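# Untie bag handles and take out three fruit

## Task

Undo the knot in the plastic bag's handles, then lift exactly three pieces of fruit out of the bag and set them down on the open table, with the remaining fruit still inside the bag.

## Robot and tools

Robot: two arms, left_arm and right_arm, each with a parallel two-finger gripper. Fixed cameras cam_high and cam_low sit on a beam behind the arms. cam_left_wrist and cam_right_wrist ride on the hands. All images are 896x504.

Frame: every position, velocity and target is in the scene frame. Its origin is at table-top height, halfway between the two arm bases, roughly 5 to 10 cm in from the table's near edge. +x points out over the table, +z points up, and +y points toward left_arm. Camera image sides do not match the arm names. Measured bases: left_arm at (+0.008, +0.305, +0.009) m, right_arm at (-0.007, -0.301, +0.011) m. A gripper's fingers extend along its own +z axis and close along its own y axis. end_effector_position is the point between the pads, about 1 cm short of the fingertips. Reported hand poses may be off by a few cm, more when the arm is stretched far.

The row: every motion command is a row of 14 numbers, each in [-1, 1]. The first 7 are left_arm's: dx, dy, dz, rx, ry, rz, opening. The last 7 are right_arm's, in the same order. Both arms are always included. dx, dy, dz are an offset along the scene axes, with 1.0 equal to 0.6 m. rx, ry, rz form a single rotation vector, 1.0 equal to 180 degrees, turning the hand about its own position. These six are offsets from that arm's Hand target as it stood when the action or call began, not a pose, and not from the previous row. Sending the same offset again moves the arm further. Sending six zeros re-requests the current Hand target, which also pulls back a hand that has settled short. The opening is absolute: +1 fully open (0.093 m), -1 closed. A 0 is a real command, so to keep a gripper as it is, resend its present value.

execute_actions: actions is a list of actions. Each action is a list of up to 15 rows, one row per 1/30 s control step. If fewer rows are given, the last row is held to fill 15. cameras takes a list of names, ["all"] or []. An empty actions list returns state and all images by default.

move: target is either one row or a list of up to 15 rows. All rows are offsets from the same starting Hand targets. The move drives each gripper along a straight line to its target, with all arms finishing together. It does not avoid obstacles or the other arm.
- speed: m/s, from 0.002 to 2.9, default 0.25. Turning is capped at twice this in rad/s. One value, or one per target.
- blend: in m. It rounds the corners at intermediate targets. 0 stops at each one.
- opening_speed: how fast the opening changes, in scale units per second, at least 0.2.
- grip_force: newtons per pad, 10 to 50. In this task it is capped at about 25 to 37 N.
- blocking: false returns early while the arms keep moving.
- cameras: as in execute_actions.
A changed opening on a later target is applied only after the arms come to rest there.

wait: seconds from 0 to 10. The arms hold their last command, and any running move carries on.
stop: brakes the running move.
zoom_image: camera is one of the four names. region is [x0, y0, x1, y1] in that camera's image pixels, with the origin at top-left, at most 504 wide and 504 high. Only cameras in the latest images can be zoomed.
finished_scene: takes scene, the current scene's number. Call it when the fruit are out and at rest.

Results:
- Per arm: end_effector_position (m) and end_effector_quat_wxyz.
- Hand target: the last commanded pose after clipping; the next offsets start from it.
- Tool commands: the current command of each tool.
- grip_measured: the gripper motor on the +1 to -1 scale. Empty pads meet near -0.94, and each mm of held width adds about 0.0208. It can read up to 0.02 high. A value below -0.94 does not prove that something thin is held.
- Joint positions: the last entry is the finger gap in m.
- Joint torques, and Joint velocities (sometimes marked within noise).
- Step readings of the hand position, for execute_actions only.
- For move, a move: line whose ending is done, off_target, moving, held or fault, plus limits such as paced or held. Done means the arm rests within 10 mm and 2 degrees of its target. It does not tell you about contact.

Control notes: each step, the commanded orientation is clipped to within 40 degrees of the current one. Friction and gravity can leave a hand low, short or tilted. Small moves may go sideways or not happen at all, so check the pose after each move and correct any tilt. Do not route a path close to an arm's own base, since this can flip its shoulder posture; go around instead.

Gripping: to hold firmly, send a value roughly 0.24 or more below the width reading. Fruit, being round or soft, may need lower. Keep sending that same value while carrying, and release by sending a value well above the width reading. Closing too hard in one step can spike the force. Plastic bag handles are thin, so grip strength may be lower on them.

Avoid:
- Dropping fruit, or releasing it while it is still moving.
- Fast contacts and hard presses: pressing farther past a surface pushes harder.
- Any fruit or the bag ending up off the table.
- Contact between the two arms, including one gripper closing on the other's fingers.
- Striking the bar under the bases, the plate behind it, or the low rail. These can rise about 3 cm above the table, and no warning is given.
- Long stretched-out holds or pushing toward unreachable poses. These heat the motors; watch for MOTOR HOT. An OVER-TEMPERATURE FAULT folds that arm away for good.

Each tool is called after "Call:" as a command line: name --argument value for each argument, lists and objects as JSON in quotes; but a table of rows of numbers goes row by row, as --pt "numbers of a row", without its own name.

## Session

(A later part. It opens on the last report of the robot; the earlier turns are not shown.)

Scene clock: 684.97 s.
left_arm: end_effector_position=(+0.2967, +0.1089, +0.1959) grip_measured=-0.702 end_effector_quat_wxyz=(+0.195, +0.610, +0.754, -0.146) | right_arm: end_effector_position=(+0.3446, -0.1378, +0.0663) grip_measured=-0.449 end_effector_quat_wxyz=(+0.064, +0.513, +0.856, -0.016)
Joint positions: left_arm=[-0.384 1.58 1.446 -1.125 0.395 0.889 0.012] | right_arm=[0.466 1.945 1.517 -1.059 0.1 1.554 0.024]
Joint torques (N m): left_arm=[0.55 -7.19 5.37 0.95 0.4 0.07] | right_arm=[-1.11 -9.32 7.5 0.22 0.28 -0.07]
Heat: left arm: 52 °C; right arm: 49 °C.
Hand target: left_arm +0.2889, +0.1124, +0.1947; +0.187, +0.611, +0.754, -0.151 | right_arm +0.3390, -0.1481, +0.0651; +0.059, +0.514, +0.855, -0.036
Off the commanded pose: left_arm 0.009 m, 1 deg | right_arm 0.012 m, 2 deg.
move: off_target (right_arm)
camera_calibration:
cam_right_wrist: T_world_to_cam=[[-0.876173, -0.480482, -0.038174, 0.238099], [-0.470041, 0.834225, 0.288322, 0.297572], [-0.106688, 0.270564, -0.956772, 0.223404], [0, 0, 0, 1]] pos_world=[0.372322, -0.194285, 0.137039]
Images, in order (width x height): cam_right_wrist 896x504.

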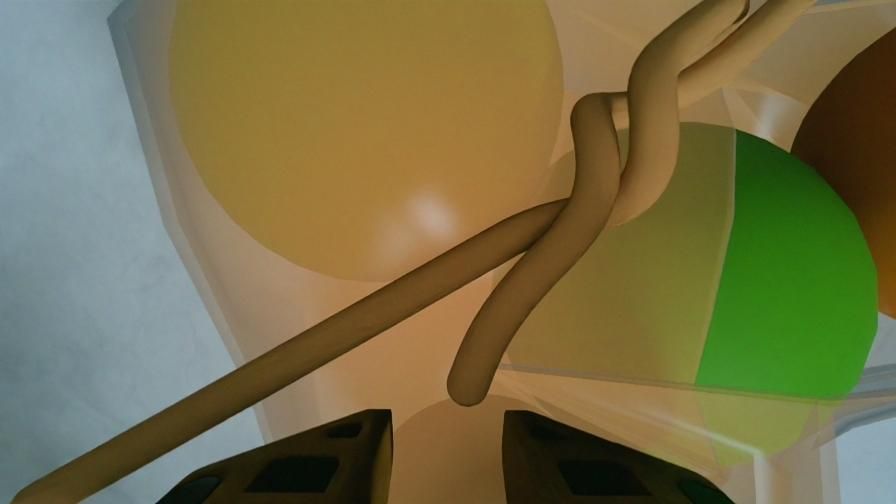

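Call:
move --pt "0 0 0 0 0 0 -0.7 0 0 0.05 0 0 0 -0.45" --pt "0 0 0 0 0 0 -0.7 0.016 -0.024 0.04 0 0 0 -0.45" --speed 0.05 --cameras '["cam_right_wrist"]'

Scene clock: 700.60 s.
left_arm: end_effector_position=(+0.2967, +0.1089, +0.1959) grip_measured=-0.702 end_effector_quat_wxyz=(+0.195, +0.610, +0.754, -0.146) | right_arm: end_effector_position=(+0.3408, -0.1601, +0.0797) grip_measured=-0.449 end_effector_quat_wxyz=(+0.047, +0.513, +0.856, -0.045)
Joint positions: left_arm=[-0.384 1.58 1.446 -1.125 0.395 0.889 0.012] | right_arm=[0.416 1.945 1.569 -1.173 0.1 1.505 0.024]
Joint torques (N m): left_arm=[0.58 -7.15 5.37 0.95 0.39 0.08] | right_arm=[-0.94 -10.25 10.4 0.45 0.26 -0.09]
Heat: left arm: 52 °C; right arm: 50 °C.
Hand target: left_arm +0.2889, +0.1124, +0.1947; +0.187, +0.611, +0.754, -0.151 | right_arm +0.3486, -0.1625, +0.0891; +0.059, +0.514, +0.855, -0.036
Off the commanded pose: left_arm 0.009 m, 1 deg | right_arm 0.012 m, 2 deg.
move: off_target (right_arm)
camera_calibration:
cam_right_wrist: T_world_to_cam=[[-0.877804, -0.478152, 0.0288226, 0.220126], [-0.450575, 0.844607, 0.289173, 0.305442], [-0.162612, 0.24085, -0.956843, 0.256073], [0, 0, 0, 1]] pos_world=[0.372492, -0.2144, 0.150351]
Images, in order (width x height): cam_right_wrist 896x504.

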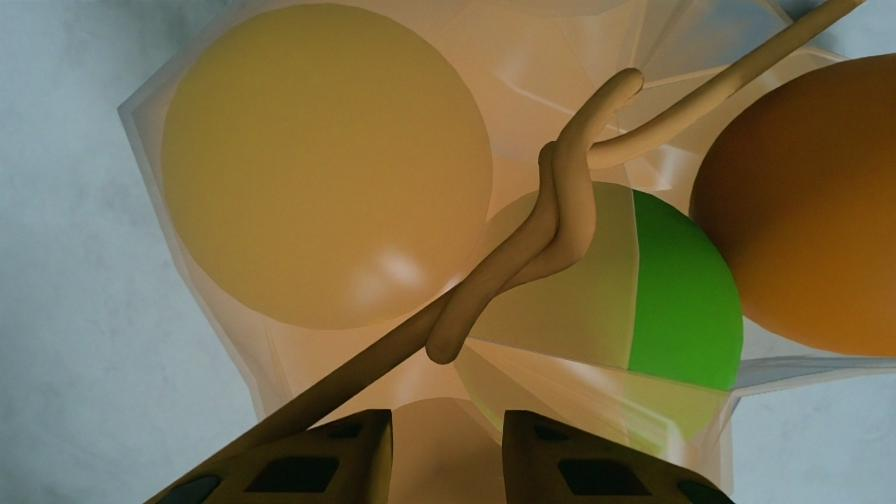

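Call:
move --pt "0 0 0 0 0 0 -0.7 0 0 0.06 0 0 0 -0.45" --pt "0 0 0 0 0 0 -0.7 0.012 -0.022 0.06 0 0 0 -0.55" --speed 0.06 --cameras '["cam_right_wrist"]'

Scene clock: 715.80 s.
left_arm: end_effector_position=(+0.2967, +0.1089, +0.1959) grip_measured=-0.702 end_effector_quat_wxyz=(+0.195, +0.610, +0.754, -0.146) | right_arm: end_effector_position=(+0.3510, -0.1736, +0.1099) grip_measured=-0.548 end_effector_quat_wxyz=(+0.048, +0.514, +0.855, -0.044)
Joint positions: left_arm=[-0.384 1.58 1.446 -1.125 0.395 0.889 0.012] | right_arm=[0.37 1.945 1.688 -1.286 0.1 1.461 0.019]
Joint torques (N m): left_arm=[0.59 -7.1 5.37 0.95 0.4 0.07] | right_arm=[-0.69 -10.96 11.56 0.21 0.22 -0.09]
Heat: left arm: 52 °C; right arm: 51 °C.
Hand target: left_arm +0.2889, +0.1124, +0.1947; +0.187, +0.611, +0.754, -0.151 | right_arm +0.3558, -0.1756, +0.1252; +0.059, +0.514, +0.855, -0.036
Off the commanded pose: left_arm 0.009 m, 1 deg | right_arm 0.016 m, 2 deg.
move: off_target (right_arm); target 2's new opening was sent with right_arm's hand 0.016 m and 2 deg from that target
camera_calibration:
cam_right_wrist: T_world_to_cam=[[-0.878821, -0.476354, 0.0275676, 0.222509], [-0.449375, 0.845705, 0.287827, 0.312793], [-0.160422, 0.24056, -0.957285, 0.289165], [0, 0, 0, 1]] pos_world=[0.382495, -0.228099, 0.180649]
Images, in order (width x height): cam_right_wrist 896x504.

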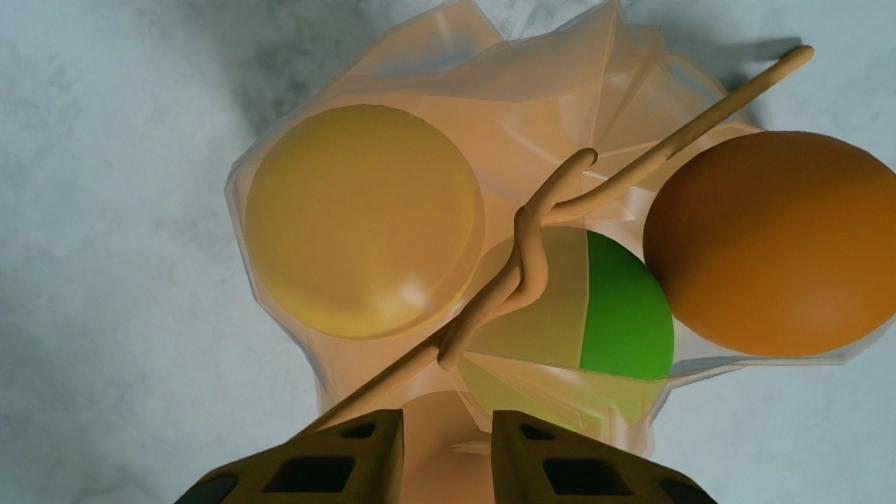

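Call:
move --target '[0,0,0,0,0,0,-0.7,-0.0205,0.003,-0.085,0,0,0,-0.55]' --speed 0.05 --cameras '["cam_right_wrist"]'

Scene clock: 731.30 s.
left_arm: end_effector_position=(+0.2967, +0.1089, +0.1959) grip_measured=-0.702 end_effector_quat_wxyz=(+0.195, +0.610, +0.754, -0.146) | right_arm: end_effector_position=(+0.3498, -0.1713, +0.0744) grip_measured=-0.549 end_effector_quat_wxyz=(+0.058, +0.511, +0.857, -0.031)
Joint positions: left_arm=[-0.384 1.58 1.446 -1.125 0.395 0.889 0.012] | right_arm=[0.38 1.93 1.525 -1.105 0.1 1.464 0.019]
Joint torques (N m): left_arm=[0.58 -7.09 5.37 0.94 0.39 0.06] | right_arm=[0.12 -11.03 5.22 0.54 0.26 0.13]
Heat: left arm: 52 °C; right arm: 52 °C.
Hand target: left_arm +0.2889, +0.1124, +0.1947; +0.187, +0.611, +0.754, -0.151 | right_arm +0.3435, -0.1738, +0.0741; +0.059, +0.514, +0.855, -0.036
Off the commanded pose: left_arm 0.009 m, 1 deg | right_arm 0.007 m, 1 deg.
move: done
camera_calibration:
cam_right_wrist: T_world_to_cam=[[-0.875549, -0.483093, -0.0059001, 0.223849], [-0.464632, 0.838619, 0.284314, 0.324888], [-0.132402, 0.251673, -0.958713, 0.246672], [0, 0, 0, 1]] pos_world=[0.379604, -0.226398, 0.145438]
Images, in order (width x height): cam_right_wrist 896x504.

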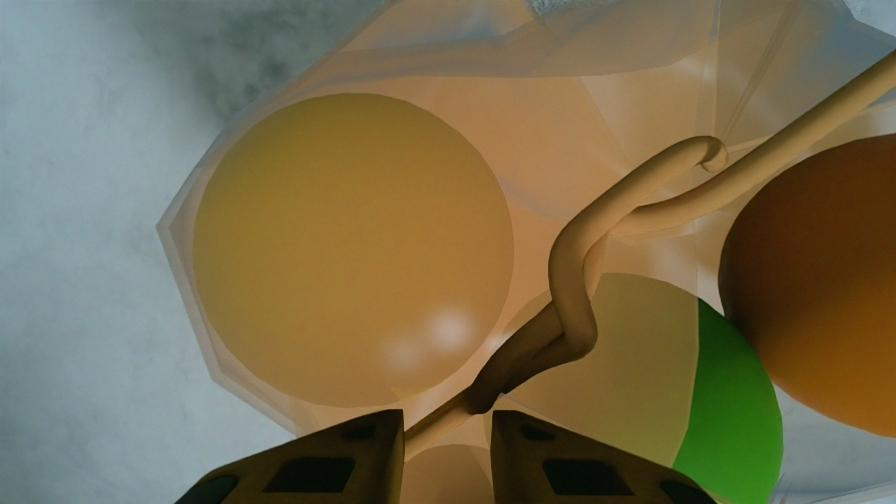

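Call:
execute_actions --actions '[]'

Scene clock: 777.73 s.
left_arm: end_effector_position=(+0.2967, +0.1089, +0.1959) grip_measured=-0.702 end_effector_quat_wxyz=(+0.195, +0.610, +0.754, -0.146) | right_arm: end_effector_position=(+0.3499, -0.1713, +0.0744) grip_measured=-0.549 end_effector_quat_wxyz=(+0.058, +0.511, +0.857, -0.031)
Joint positions: left_arm=[-0.384 1.58 1.446 -1.125 0.395 0.889 0.012] | right_arm=[0.38 1.93 1.525 -1.104 0.1 1.464 0.019]
Joint velocities: within noise
Joint torques (N m): left_arm=[0.55 -7.17 5.39 0.94 0.4 0.07] | right_arm=[0.05 -11.06 5.16 0.58 0.23 0.08]
Heat: left arm: 51 °C; right arm: 48 °C.
Hand target: left_arm +0.2889, +0.1124, +0.1947; +0.187, +0.611, +0.754, -0.151 | right_arm +0.3434, -0.1738, +0.0741; +0.059, +0.514, +0.855, -0.036
Tool commands: left_gripper/opening=-0.7 right_gripper/opening=-0.55
Off the commanded pose: left_arm 0.009 m, 1 deg | right_arm 0.007 m, 1 deg.
camera_calibration:
cam_left_wrist: T_world_to_cam=[[-0.978221, -0.207031, -0.0148812, 0.314897], [-0.205734, 0.976597, -0.0627037, 0.0066555], [0.0275146, -0.0582765, -0.997921, 0.282648], [0, 0, 0, 1]] pos_world=[0.301631, 0.0751655, 0.287164]
cam_right_wrist: T_world_to_cam=[[-0.875527, -0.483129, -0.00623715, 0.223882], [-0.464759, 0.838567, 0.28426, 0.324932], [-0.132104, 0.251776, -0.958727, 0.246585], [0, 0, 0, 1]] pos_world=[0.379605, -0.226398, 0.145438]

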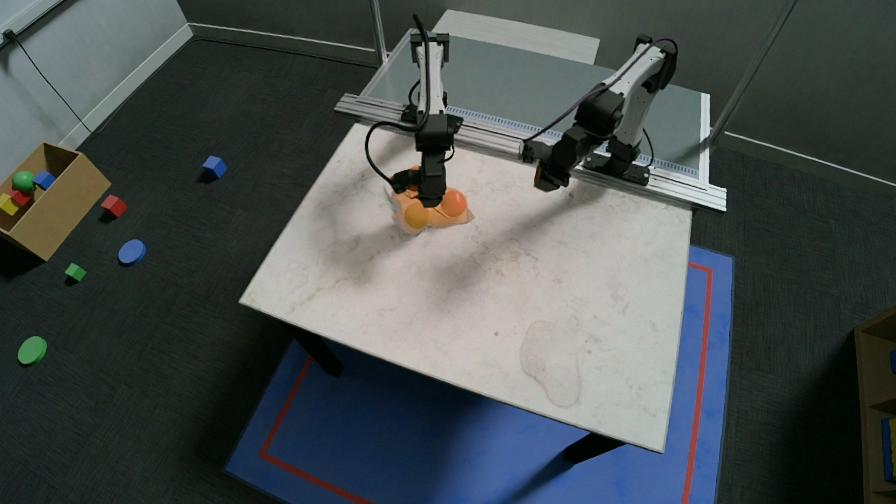

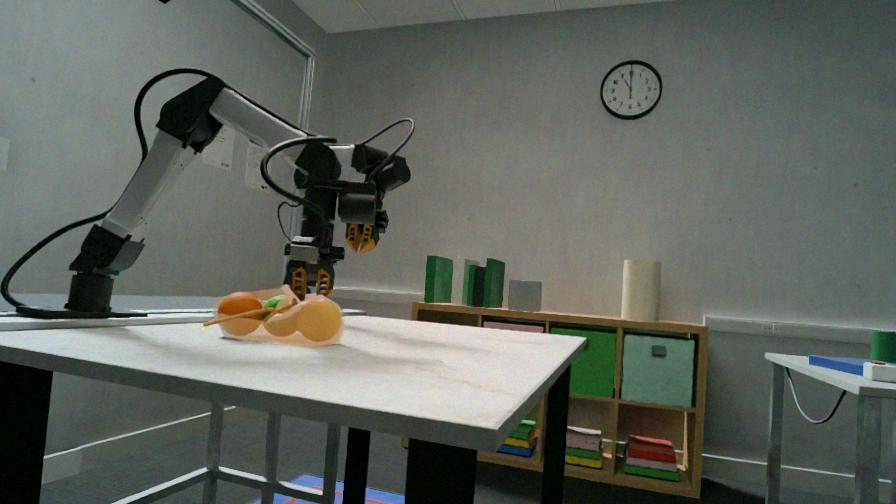

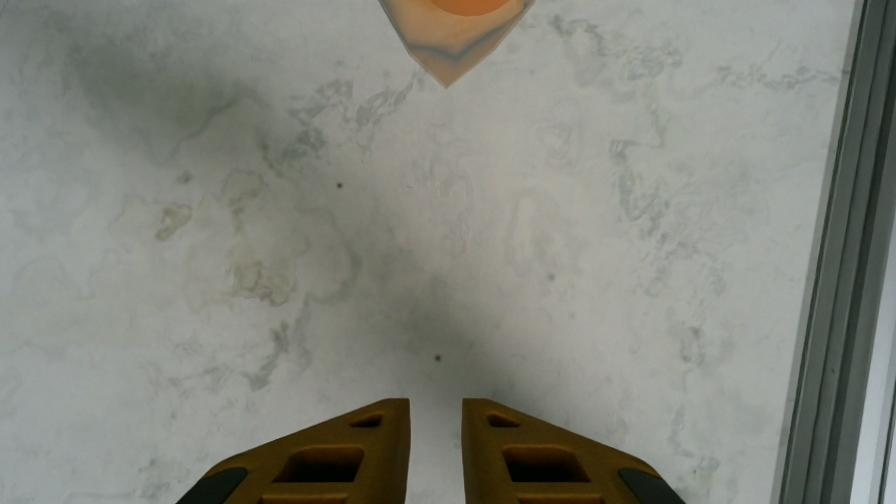

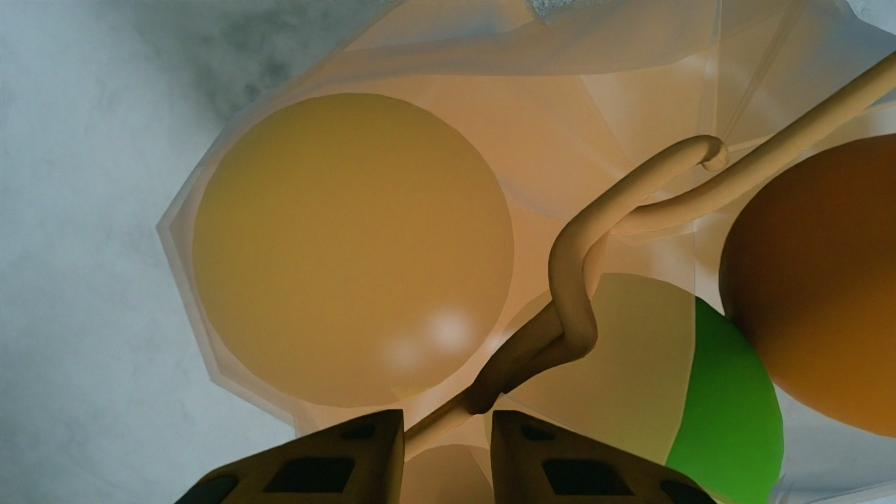

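Call:
zoom_image --camera "cam_right_wrist" --region '[380, 250, 640, 504]'

Scaled by 1.938 from the camera's 896x504 image, which has a finer 1280x720 frame.

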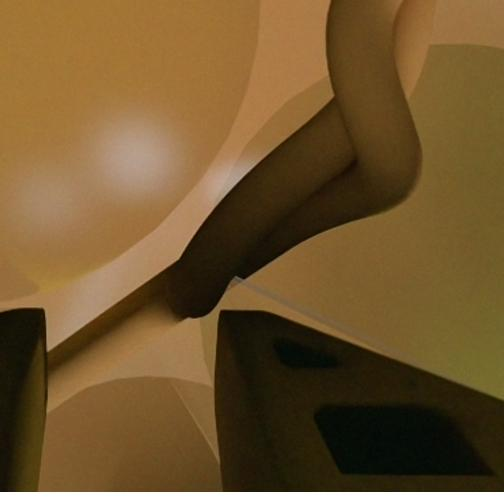

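Call:
move --pt "0 0 0 0 0 0 -0.7 -0.001 0 0.05 0 0 0 -0.55" --pt "0 0 0 0 0 0 -0.7 -0.0098 -0.0097 0.05 0 0 0 -0.55" --pt "0 0 0 0 0 0 -0.7 -0.0098 -0.0097 0.01 0 0 0 -0.55" --speed 0.06 --cameras '["cam_right_wrist"]'

Scene clock: 828.33 s.
left_arm: end_effector_position=(+0.2967, +0.1089, +0.1959) grip_measured=-0.702 end_effector_quat_wxyz=(+0.195, +0.610, +0.754, -0.146) | right_arm: end_effector_position=(+0.3382, -0.1760, +0.0775) grip_measured=-0.549 end_effector_quat_wxyz=(+0.053, +0.511, +0.857, -0.038)
Joint positions: left_arm=[-0.384 1.58 1.446 -1.125 0.395 0.889 0.012] | right_arm=[0.38 1.897 1.492 -1.123 0.1 1.464 0.019]
Joint torques (N m): left_arm=[0.57 -7.15 5.31 0.94 0.41 0.06] | right_arm=[-0.54 -10.81 6.24 0.62 0.26 -0.01]
Heat: left arm: 51 °C; right arm: 47 °C.
Hand target: left_arm +0.2889, +0.1124, +0.1947; +0.187, +0.611, +0.754, -0.151 | right_arm +0.3375, -0.1796, +0.0801; +0.059, +0.514, +0.855, -0.036
Off the commanded pose: left_arm 0.009 m, 1 deg | right_arm 0.005 m, 1 deg.
move: done
camera_calibration:
cam_right_wrist: T_world_to_cam=[[-0.875741, -0.482624, 0.0122949, 0.210201], [-0.459373, 0.840845, 0.28628, 0.321002], [-0.148504, 0.245059, -0.958067, 0.253557], [0, 0, 0, 1]] pos_world=[0.369196, -0.230601, 0.148444]
Images, in order (width x height): cam_right_wrist 896x504.

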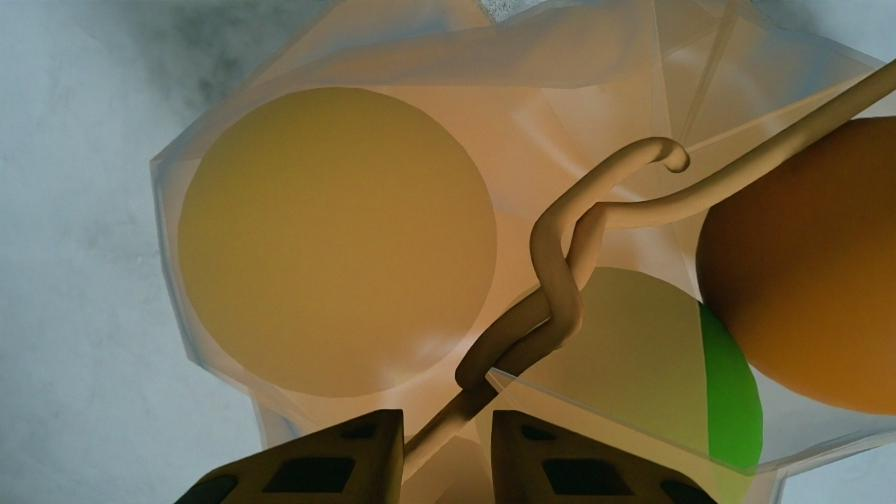

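Call:
zoom_image --camera "cam_right_wrist" --region '[400, 110, 740, 450]'

Scaled by 1.482 from the camera's 896x504 image, which has a finer 1280x720 frame.

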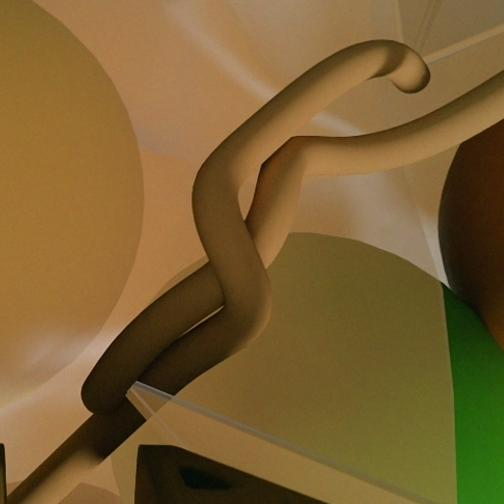

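Call:
move --pt "0 0 0 0 0 0 -0.7 0 0 0.08 0 0 0 -0.6" --pt "0 0 0 0 0 0 -0.7 -0.0208 -0.109 0.08 0 -0.0137 0.6445 -0.6" --speed 0.25 --cameras '["cam_right_wrist"]'

Scene clock: 873.77 s.
left_arm: end_effector_position=(+0.2967, +0.1089, +0.1959) grip_measured=-0.702 end_effector_quat_wxyz=(+0.195, +0.610, +0.754, -0.146) | right_arm: end_effector_position=(+0.3287, -0.2428, +0.1228) grip_measured=-0.598 end_effector_quat_wxyz=(+0.077, -0.454, +0.887, +0.036)
Joint positions: left_arm=[-0.384 1.58 1.446 -1.125 0.395 0.889 0.012] | right_arm=[0.068 1.682 1.381 -1.125 -0.166 -0.857 0.016]
Joint torques (N m): left_arm=[0.55 -7.16 5.35 0.94 0.39 0.07] | right_arm=[-1.01 -8.66 8.73 0.55 -0.23 -0.05]
Heat: left arm: 51 °C; right arm: 47 °C.
Hand target: left_arm +0.2889, +0.1124, +0.1947; +0.187, +0.611, +0.754, -0.151 | right_arm +0.3251, -0.2451, +0.1282; +0.077, -0.452, +0.888, +0.041
Off the commanded pose: left_arm 0.009 m, 1 deg | right_arm 0.007 m, 1 deg.
move: done
camera_calibration:
cam_right_wrist: T_world_to_cam=[[0.815921, -0.578119, 0.00718113, -0.409618], [-0.561496, -0.789377, 0.248208, 0.00230426], [-0.137825, -0.20655, -0.96868, 0.199984], [0, 0, 0, 1]] pos_world=[0.363073, -0.193682, 0.19609]
Images, in order (width x height): cam_right_wrist 896x504.

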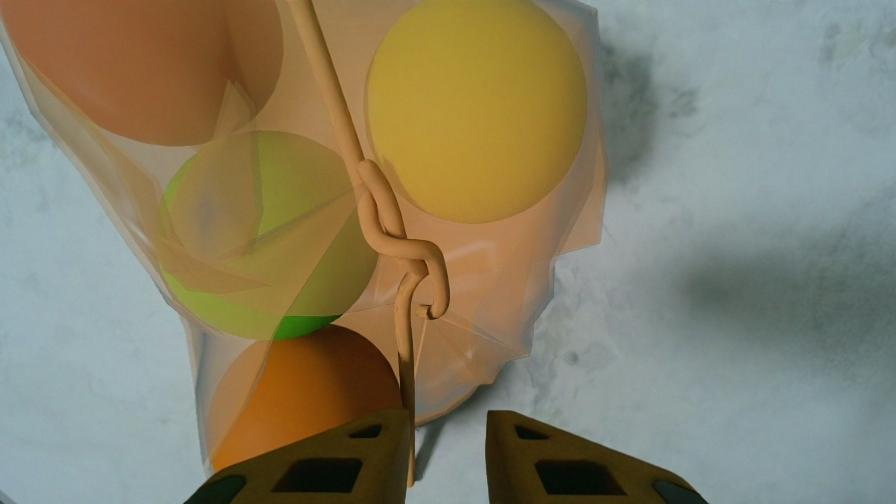

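Call:
zoom_image --camera "cam_right_wrist" --region '[300, 130, 580, 410]'

Scaled by 1.800 from the camera's 896x504 image, which has a finer 1280x720 frame.

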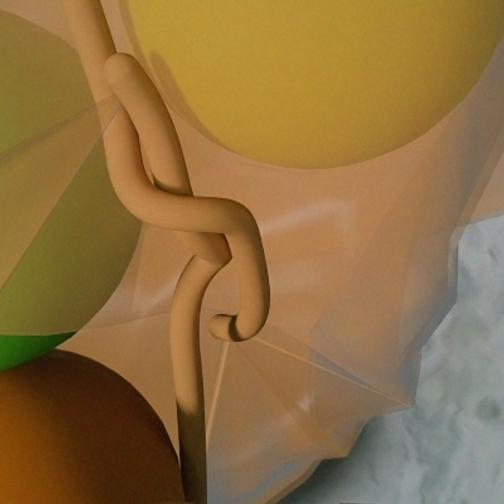

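Call:
move --target '[0,0,0,0,0,0,-0.7,0.0067,0.0142,-0.08,0,0,0,-0.7]' --speed 0.15 --cameras '["cam_right_wrist"]'

Call:
zoom_image --camera "cam_right_wrist" --region '[300, 200, 580, 480]'

Scene clock: 905.80 s.
left_arm: end_effector_position=(+0.2967, +0.1089, +0.1959) grip_measured=-0.702 end_effector_quat_wxyz=(+0.195, +0.610, +0.754, -0.146) | right_arm: end_effector_position=(+0.3296, -0.2386, +0.0858) grip_measured=-0.698 end_effector_quat_wxyz=(+0.079, -0.455, +0.886, +0.036)
Joint positions: left_arm=[-0.384 1.58 1.446 -1.125 0.395 0.889 0.012] | right_arm=[0.084 1.705 1.259 -0.974 -0.166 -0.842 0.012]
Joint torques (N m): left_arm=[0.55 -7.1 5.39 0.95 0.41 0.07] | right_arm=[0.14 -6.64 6.99 1.04 -0.21 0.11]
Heat: left arm: 51 °C; right arm: 48 °C.
Hand target: left_arm +0.2889, +0.1124, +0.1947; +0.187, +0.611, +0.754, -0.151 | right_arm +0.3291, -0.2365, +0.0802; +0.077, -0.452, +0.887, +0.041
Off the commanded pose: left_arm 0.009 m, 1 deg | right_arm 0.006 m, 1 deg.
move: done
camera_calibration:
cam_right_wrist: T_world_to_cam=[[0.816999, -0.576576, 0.00851229, -0.407765], [-0.560898, -0.791184, 0.243766, 0.015004], [-0.133815, -0.203931, -0.969797, 0.164541], [0, 0, 0, 1]] pos_world=[0.363577, -0.189682, 0.159385]
Images, in order (width x height): cam_right_wrist 896x504.

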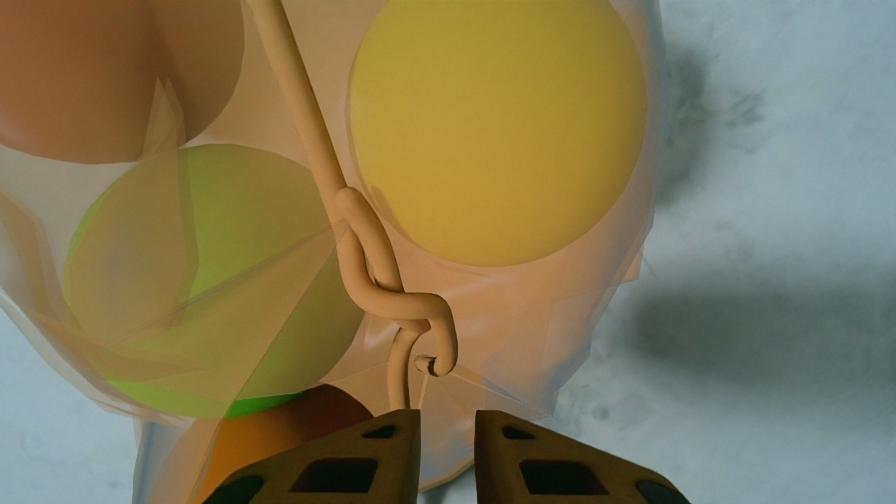

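Scaled by 1.800 from the camera's 896x504 image, which has a finer 1280x720 frame.

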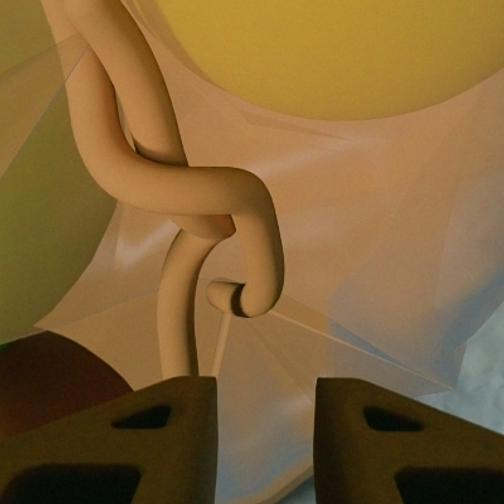

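Call:
move --target '[0,0,0,0,0,0,-0.7,-0.0005,0.001,-0.035,0,0,0,-0.7]' --speed 0.1 --cameras '["cam_right_wrist"]'

Call:
zoom_image --camera "cam_right_wrist" --region '[300, 220, 580, 500]'

Scene clock: 953.63 s.
left_arm: end_effector_position=(+0.2967, +0.1089, +0.1959) grip_measured=-0.702 end_effector_quat_wxyz=(+0.195, +0.610, +0.754, -0.146) | right_arm: end_effector_position=(+0.3304, -0.2379, +0.0659) grip_measured=-0.698 end_effector_quat_wxyz=(+0.081, -0.455, +0.886, +0.036)
Joint positions: left_arm=[-0.384 1.58 1.446 -1.125 0.395 0.889 0.012] | right_arm=[0.089 1.725 1.2 -0.89 -0.166 -0.837 0.012]
Joint torques (N m): left_arm=[0.51 -7.12 5.41 0.93 0.41 0.07] | right_arm=[0.13 -6.6 6.67 0.99 -0.18 0.1]
Heat: left arm: 50 °C; right arm: 49 °C.
Hand target: left_arm +0.2889, +0.1124, +0.1947; +0.187, +0.611, +0.754, -0.151 | right_arm +0.3289, -0.2359, +0.0592; +0.078, -0.453, +0.887, +0.041
Off the commanded pose: left_arm 0.009 m, 1 deg | right_arm 0.007 m, 1 deg.
move: done
camera_calibration:
cam_right_wrist: T_world_to_cam=[[0.816902, -0.576671, 0.0109765, -0.407988], [-0.561885, -0.791371, 0.240866, 0.021293], [-0.130214, -0.202931, -0.970496, 0.144598], [0, 0, 0, 1]] pos_world=[0.36408, -0.189081, 0.139681]
Images, in order (width x height): cam_right_wrist 896x504.

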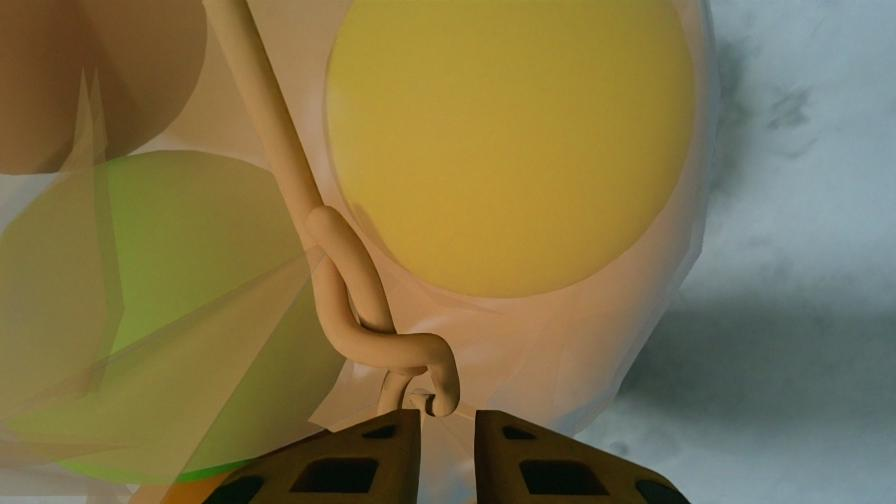

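Scaled by 1.800 from the camera's 896x504 image, which has a finer 1280x720 frame.

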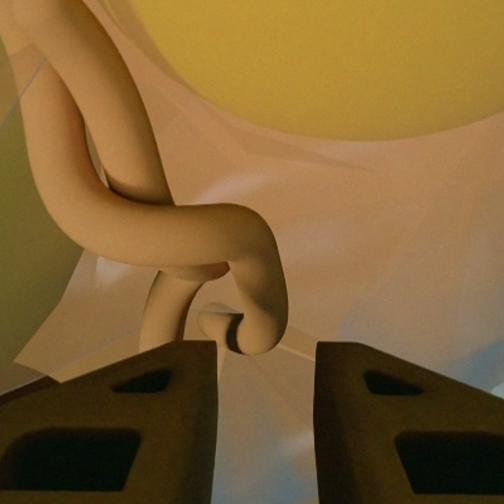

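Call:
move --pt "0 0 0 0 0 0 -0.7 -0.011 -0.016 -0.02 0 0 0 -0.7" --pt "0 0 0 0 0 0 -0.7 -0.0135 -0.020 -0.055 0 0 0 -0.7" --speed 0.06 --blend 0.005 --cameras '["cam_right_wrist"]'

Call:
zoom_image --camera "cam_right_wrist" --region '[300, 220, 580, 500]'

Scene clock: 967.63 s.
left_arm: end_effector_position=(+0.2967, +0.1089, +0.1959) grip_measured=-0.702 end_effector_quat_wxyz=(+0.195, +0.610, +0.754, -0.146) | right_arm: end_effector_position=(+0.3252, -0.2448, +0.0347) grip_measured=-0.698 end_effector_quat_wxyz=(+0.085, -0.454, +0.886, +0.033)
Joint positions: left_arm=[-0.384 1.58 1.446 -1.125 0.395 0.889 0.012] | right_arm=[0.073 1.742 1.085 -0.75 -0.167 -0.851 0.012]
Joint torques (N m): left_arm=[0.65 -7.1 5.38 0.93 0.39 0.07] | right_arm=[-0.94 -6.08 5.96 0.97 -0.22 -0.1]
Heat: left arm: 50 °C; right arm: 48 °C.
Hand target: left_arm +0.2889, +0.1124, +0.1947; +0.187, +0.611, +0.754, -0.151 | right_arm +0.3206, -0.2479, +0.0261; +0.077, -0.452, +0.887, +0.041
Off the commanded pose: left_arm 0.009 m, 1 deg | right_arm 0.010 m, 1 deg.
move: done
camera_calibration:
cam_right_wrist: T_world_to_cam=[[0.815998, -0.577713, 0.0198579, -0.407659], [-0.565396, -0.790508, 0.235425, 0.0219834], [-0.12031, -0.203334, -0.97169, 0.10894], [0, 0, 0, 1]] pos_world=[0.358185, -0.195981, 0.108775]
Images, in order (width x height): cam_right_wrist 896x504.

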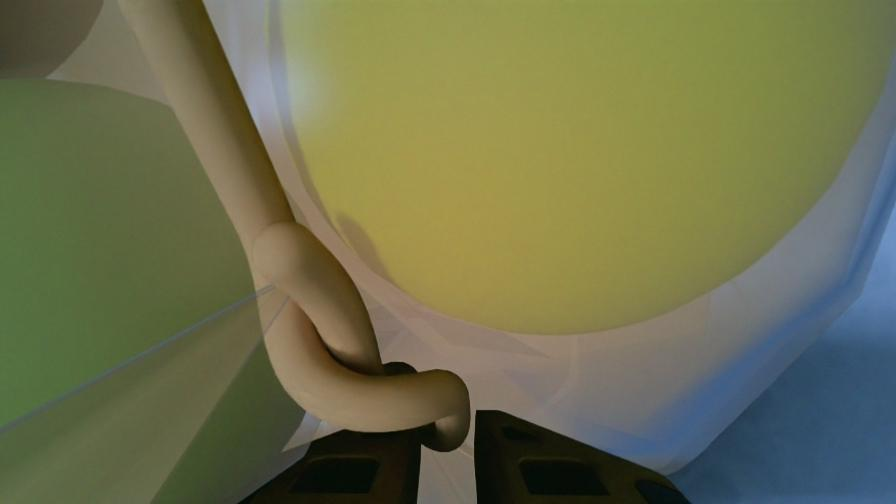

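Scaled by 1.800 from the camera's 896x504 image, which has a finer 1280x720 frame.

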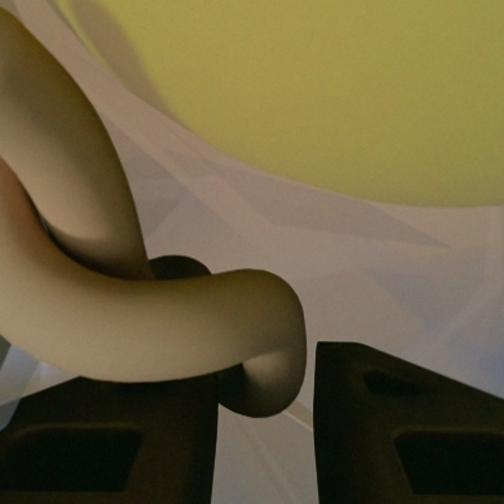

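Call:
move --target '[0,0,0,0,0,0,-0.7,0,0,0,0,0,0,-1]' --opening_speed 0.5 --cameras '["cam_right_wrist"]'

Call:
zoom_image --camera "cam_right_wrist" --region '[300, 220, 580, 500]'

Scene clock: 982.13 s.
left_arm: end_effector_position=(+0.2967, +0.1089, +0.1959) grip_measured=-0.702 end_effector_quat_wxyz=(+0.195, +0.610, +0.754, -0.146) | right_arm: end_effector_position=(+0.3253, -0.2448, +0.0347) grip_measured=-0.912 end_effector_quat_wxyz=(+0.086, -0.454, +0.886, +0.033)
Joint positions: left_arm=[-0.384 1.58 1.446 -1.125 0.395 0.889 0.012] | right_arm=[0.073 1.742 1.085 -0.75 -0.167 -0.852 0.001]
Joint torques (N m): left_arm=[0.62 -7.1 5.31 0.94 0.39 0.06] | right_arm=[-1.02 -6.08 6.02 0.98 -0.21 -0.11]
Heat: left arm: 50 °C; right arm: 48 °C.
Hand target: left_arm +0.2889, +0.1124, +0.1947; +0.187, +0.611, +0.754, -0.151 | right_arm +0.3206, -0.2479, +0.0261; +0.077, -0.452, +0.887, +0.041
Off the commanded pose: left_arm 0.009 m, 1 deg | right_arm 0.010 m, 1 deg.
move: done
camera_calibration:
cam_right_wrist: T_world_to_cam=[[0.816234, -0.577369, 0.0201761, -0.407711], [-0.56516, -0.790756, 0.235157, 0.0218796], [-0.119818, -0.203346, -0.971748, 0.108767], [0, 0, 0, 1]] pos_world=[0.358185, -0.195981, 0.108775]
Images, in order (width x height): cam_right_wrist 896x504.

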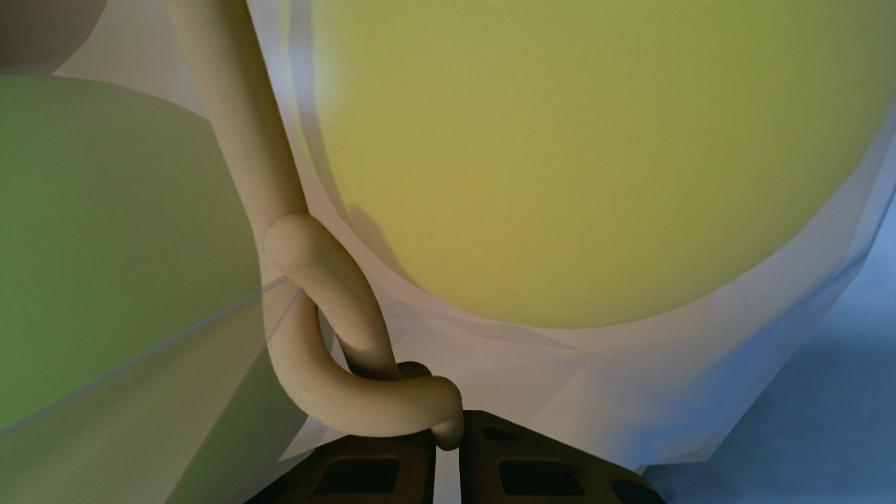

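Scaled by 1.800 from the camera's 896x504 image, which has a finer 1280x720 frame.

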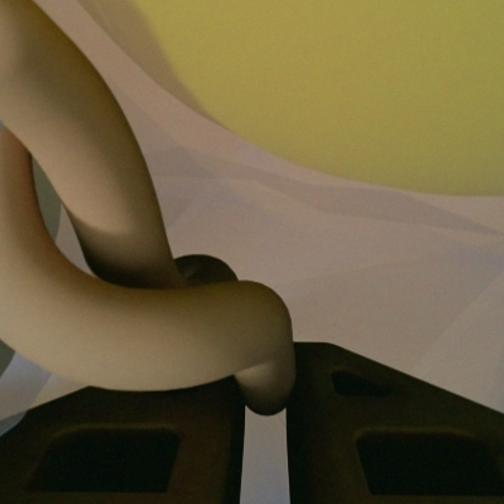

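Call:
move --pt "0 0 0 0 0 0 -0.7 0.0 -0.01 0.03 0 0 0 -1" --pt "0 0 0 0 0 0 -0.7 -0.045 -0.075 0.06 0 0 0 -1" --speed 0.06 --blend 0.01 --cameras '["cam_right_wrist","cam_high","cam_low"]'

Call:
zoom_image --camera "cam_high" --region '[360, 140, 510, 260]'

Scene clock: 991.00 s.
left_arm: end_effector_position=(+0.2967, +0.1089, +0.1959) grip_measured=-0.702 end_effector_quat_wxyz=(+0.195, +0.610, +0.754, -0.146) | right_arm: end_effector_position=(+0.3017, -0.2920, +0.0577) grip_measured=-0.912 end_effector_quat_wxyz=(+0.077, -0.453, +0.887, +0.035)
Joint positions: left_arm=[-0.384 1.58 1.446 -1.125 0.395 0.889 0.012] | right_arm=[-0.087 1.645 1.065 -0.873 -0.186 -1.012 0.001]
Joint torques (N m): left_arm=[0.59 -7.17 5.35 0.95 0.41 0.07] | right_arm=[-0.99 -9.48 6.45 0.48 -0.24 -0.09]
Heat: left arm: 50 °C; right arm: 48 °C.
Hand target: left_arm +0.2889, +0.1124, +0.1947; +0.187, +0.611, +0.754, -0.151 | right_arm +0.2937, -0.2929, +0.0621; +0.077, -0.452, +0.887, +0.041
Off the commanded pose: left_arm 0.009 m, 1 deg | right_arm 0.009 m, 1 deg.
move: done; blend cut to 0.0094 m at target 1
camera_calibration:
cam_right_wrist: T_world_to_cam=[[0.81551, -0.578682, 0.00836958, -0.415695], [-0.562386, -0.788965, 0.247499, -0.0351778], [-0.13662, -0.206545, -0.968852, 0.122624], [0, 0, 0, 1]] pos_world=[0.335973, -0.242982, 0.13099]
Images, in order (width x height): cam_high 896x504, cam_low 896x504, cam_right_wrist 896x504.

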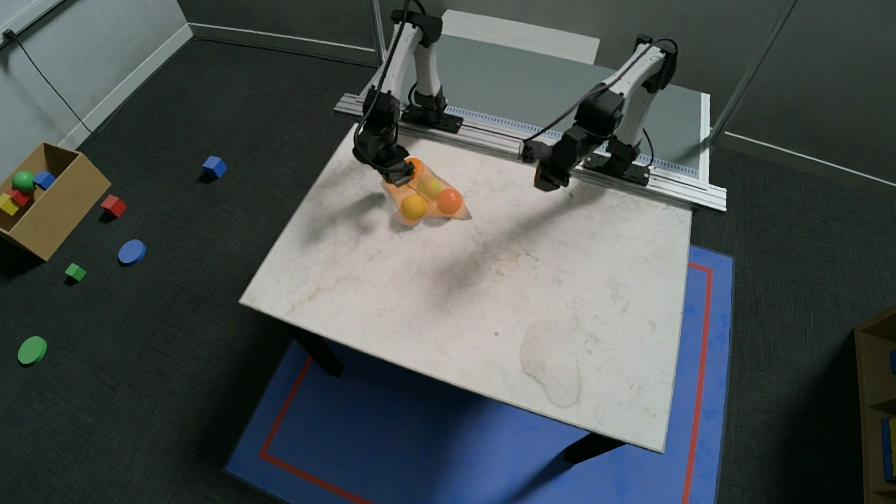

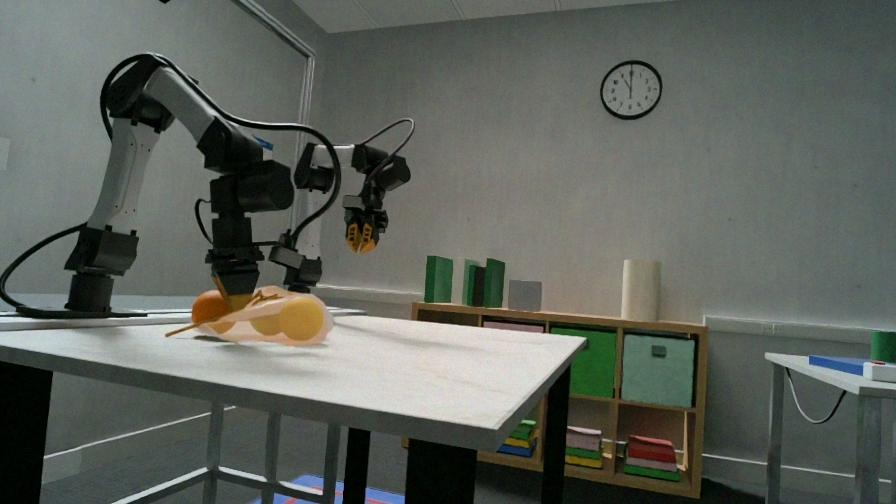

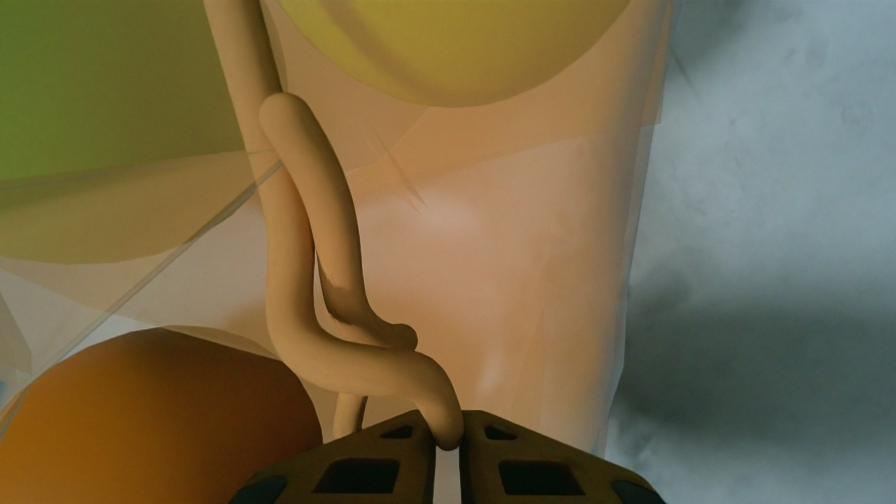

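Scaled by 3.360 from the camera's 896x504 image, which has a finer 1280x720 frame.

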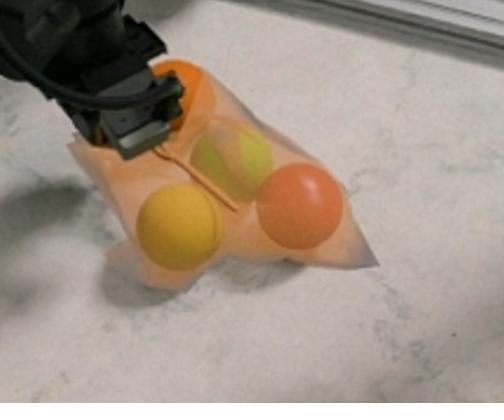

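Call:
move --target '[0,0,0,0,0,0,-0.7,-0.045,-0.07,0.05,0,0,0,-1]' --speed 0.06 --cameras '["cam_right_wrist","cam_high"]'

Call:
zoom_image --camera "cam_high" --region '[360, 140, 510, 260]'

Scene clock: 1000.00 s.
left_arm: end_effector_position=(+0.2967, +0.1089, +0.1959) grip_measured=-0.702 end_effector_quat_wxyz=(+0.195, +0.610, +0.754, -0.146) | right_arm: end_effector_position=(+0.2689, -0.3342, +0.0839) grip_measured=-0.912 end_effector_quat_wxyz=(+0.070, -0.453, +0.888, +0.042)
Joint positions: left_arm=[-0.384 1.58 1.446 -1.125 0.395 0.889 0.012] | right_arm=[-0.264 1.547 1.065 -1.025 -0.203 -1.193 0.001]
Joint torques (N m): left_arm=[0.57 -7.16 5.33 0.93 0.41 0.07] | right_arm=[-1.01 -8.14 8.59 0.39 -0.25 -0.14]
Heat: left arm: 50 °C; right arm: 47 °C.
Hand target: left_arm +0.2889, +0.1124, +0.1947; +0.187, +0.611, +0.754, -0.151 | right_arm +0.2667, -0.3349, +0.0922; +0.077, -0.453, +0.887, +0.041
Off the commanded pose: left_arm 0.009 m, 1 deg | right_arm 0.009 m, 1 deg.
move: done
camera_calibration:
cam_right_wrist: T_world_to_cam=[[0.815665, -0.578446, -0.00951321, -0.412063], [-0.557339, -0.790099, 0.255179, -0.0958249], [-0.155124, -0.202839, -0.966847, 0.140937], [0, 0, 0, 1]] pos_world=[0.304562, -0.28548, 0.156797]
Images, in order (width x height): cam_high 896x504, cam_right_wrist 896x504.

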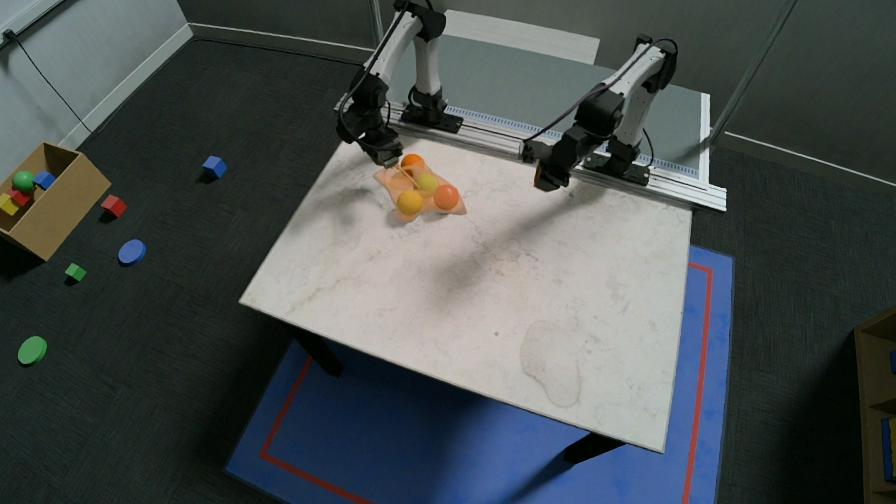

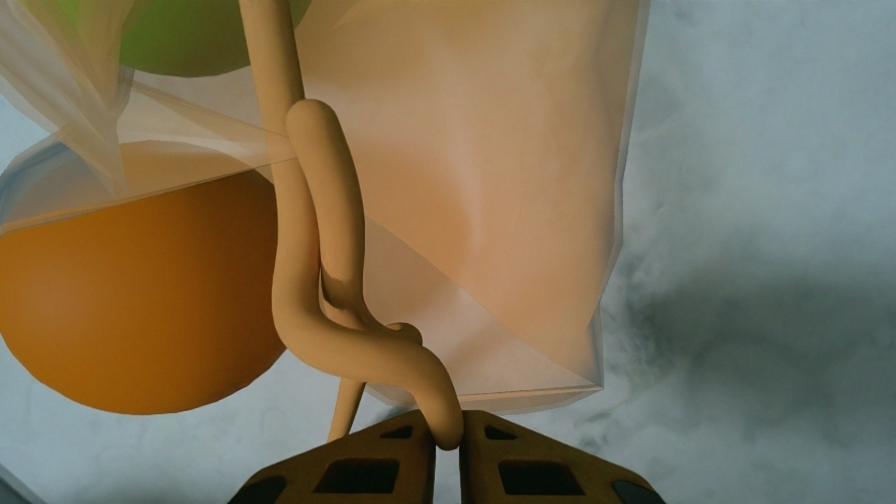

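Scaled by 3.360 from the camera's 896x504 image, which has a finer 1280x720 frame.

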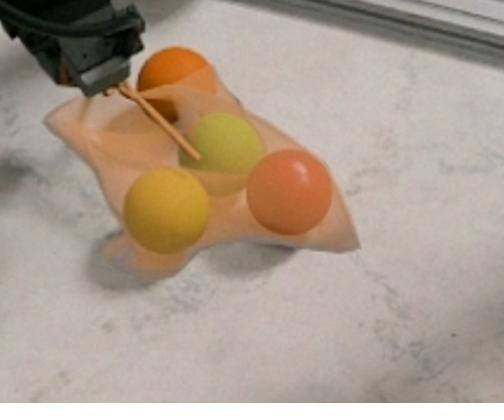

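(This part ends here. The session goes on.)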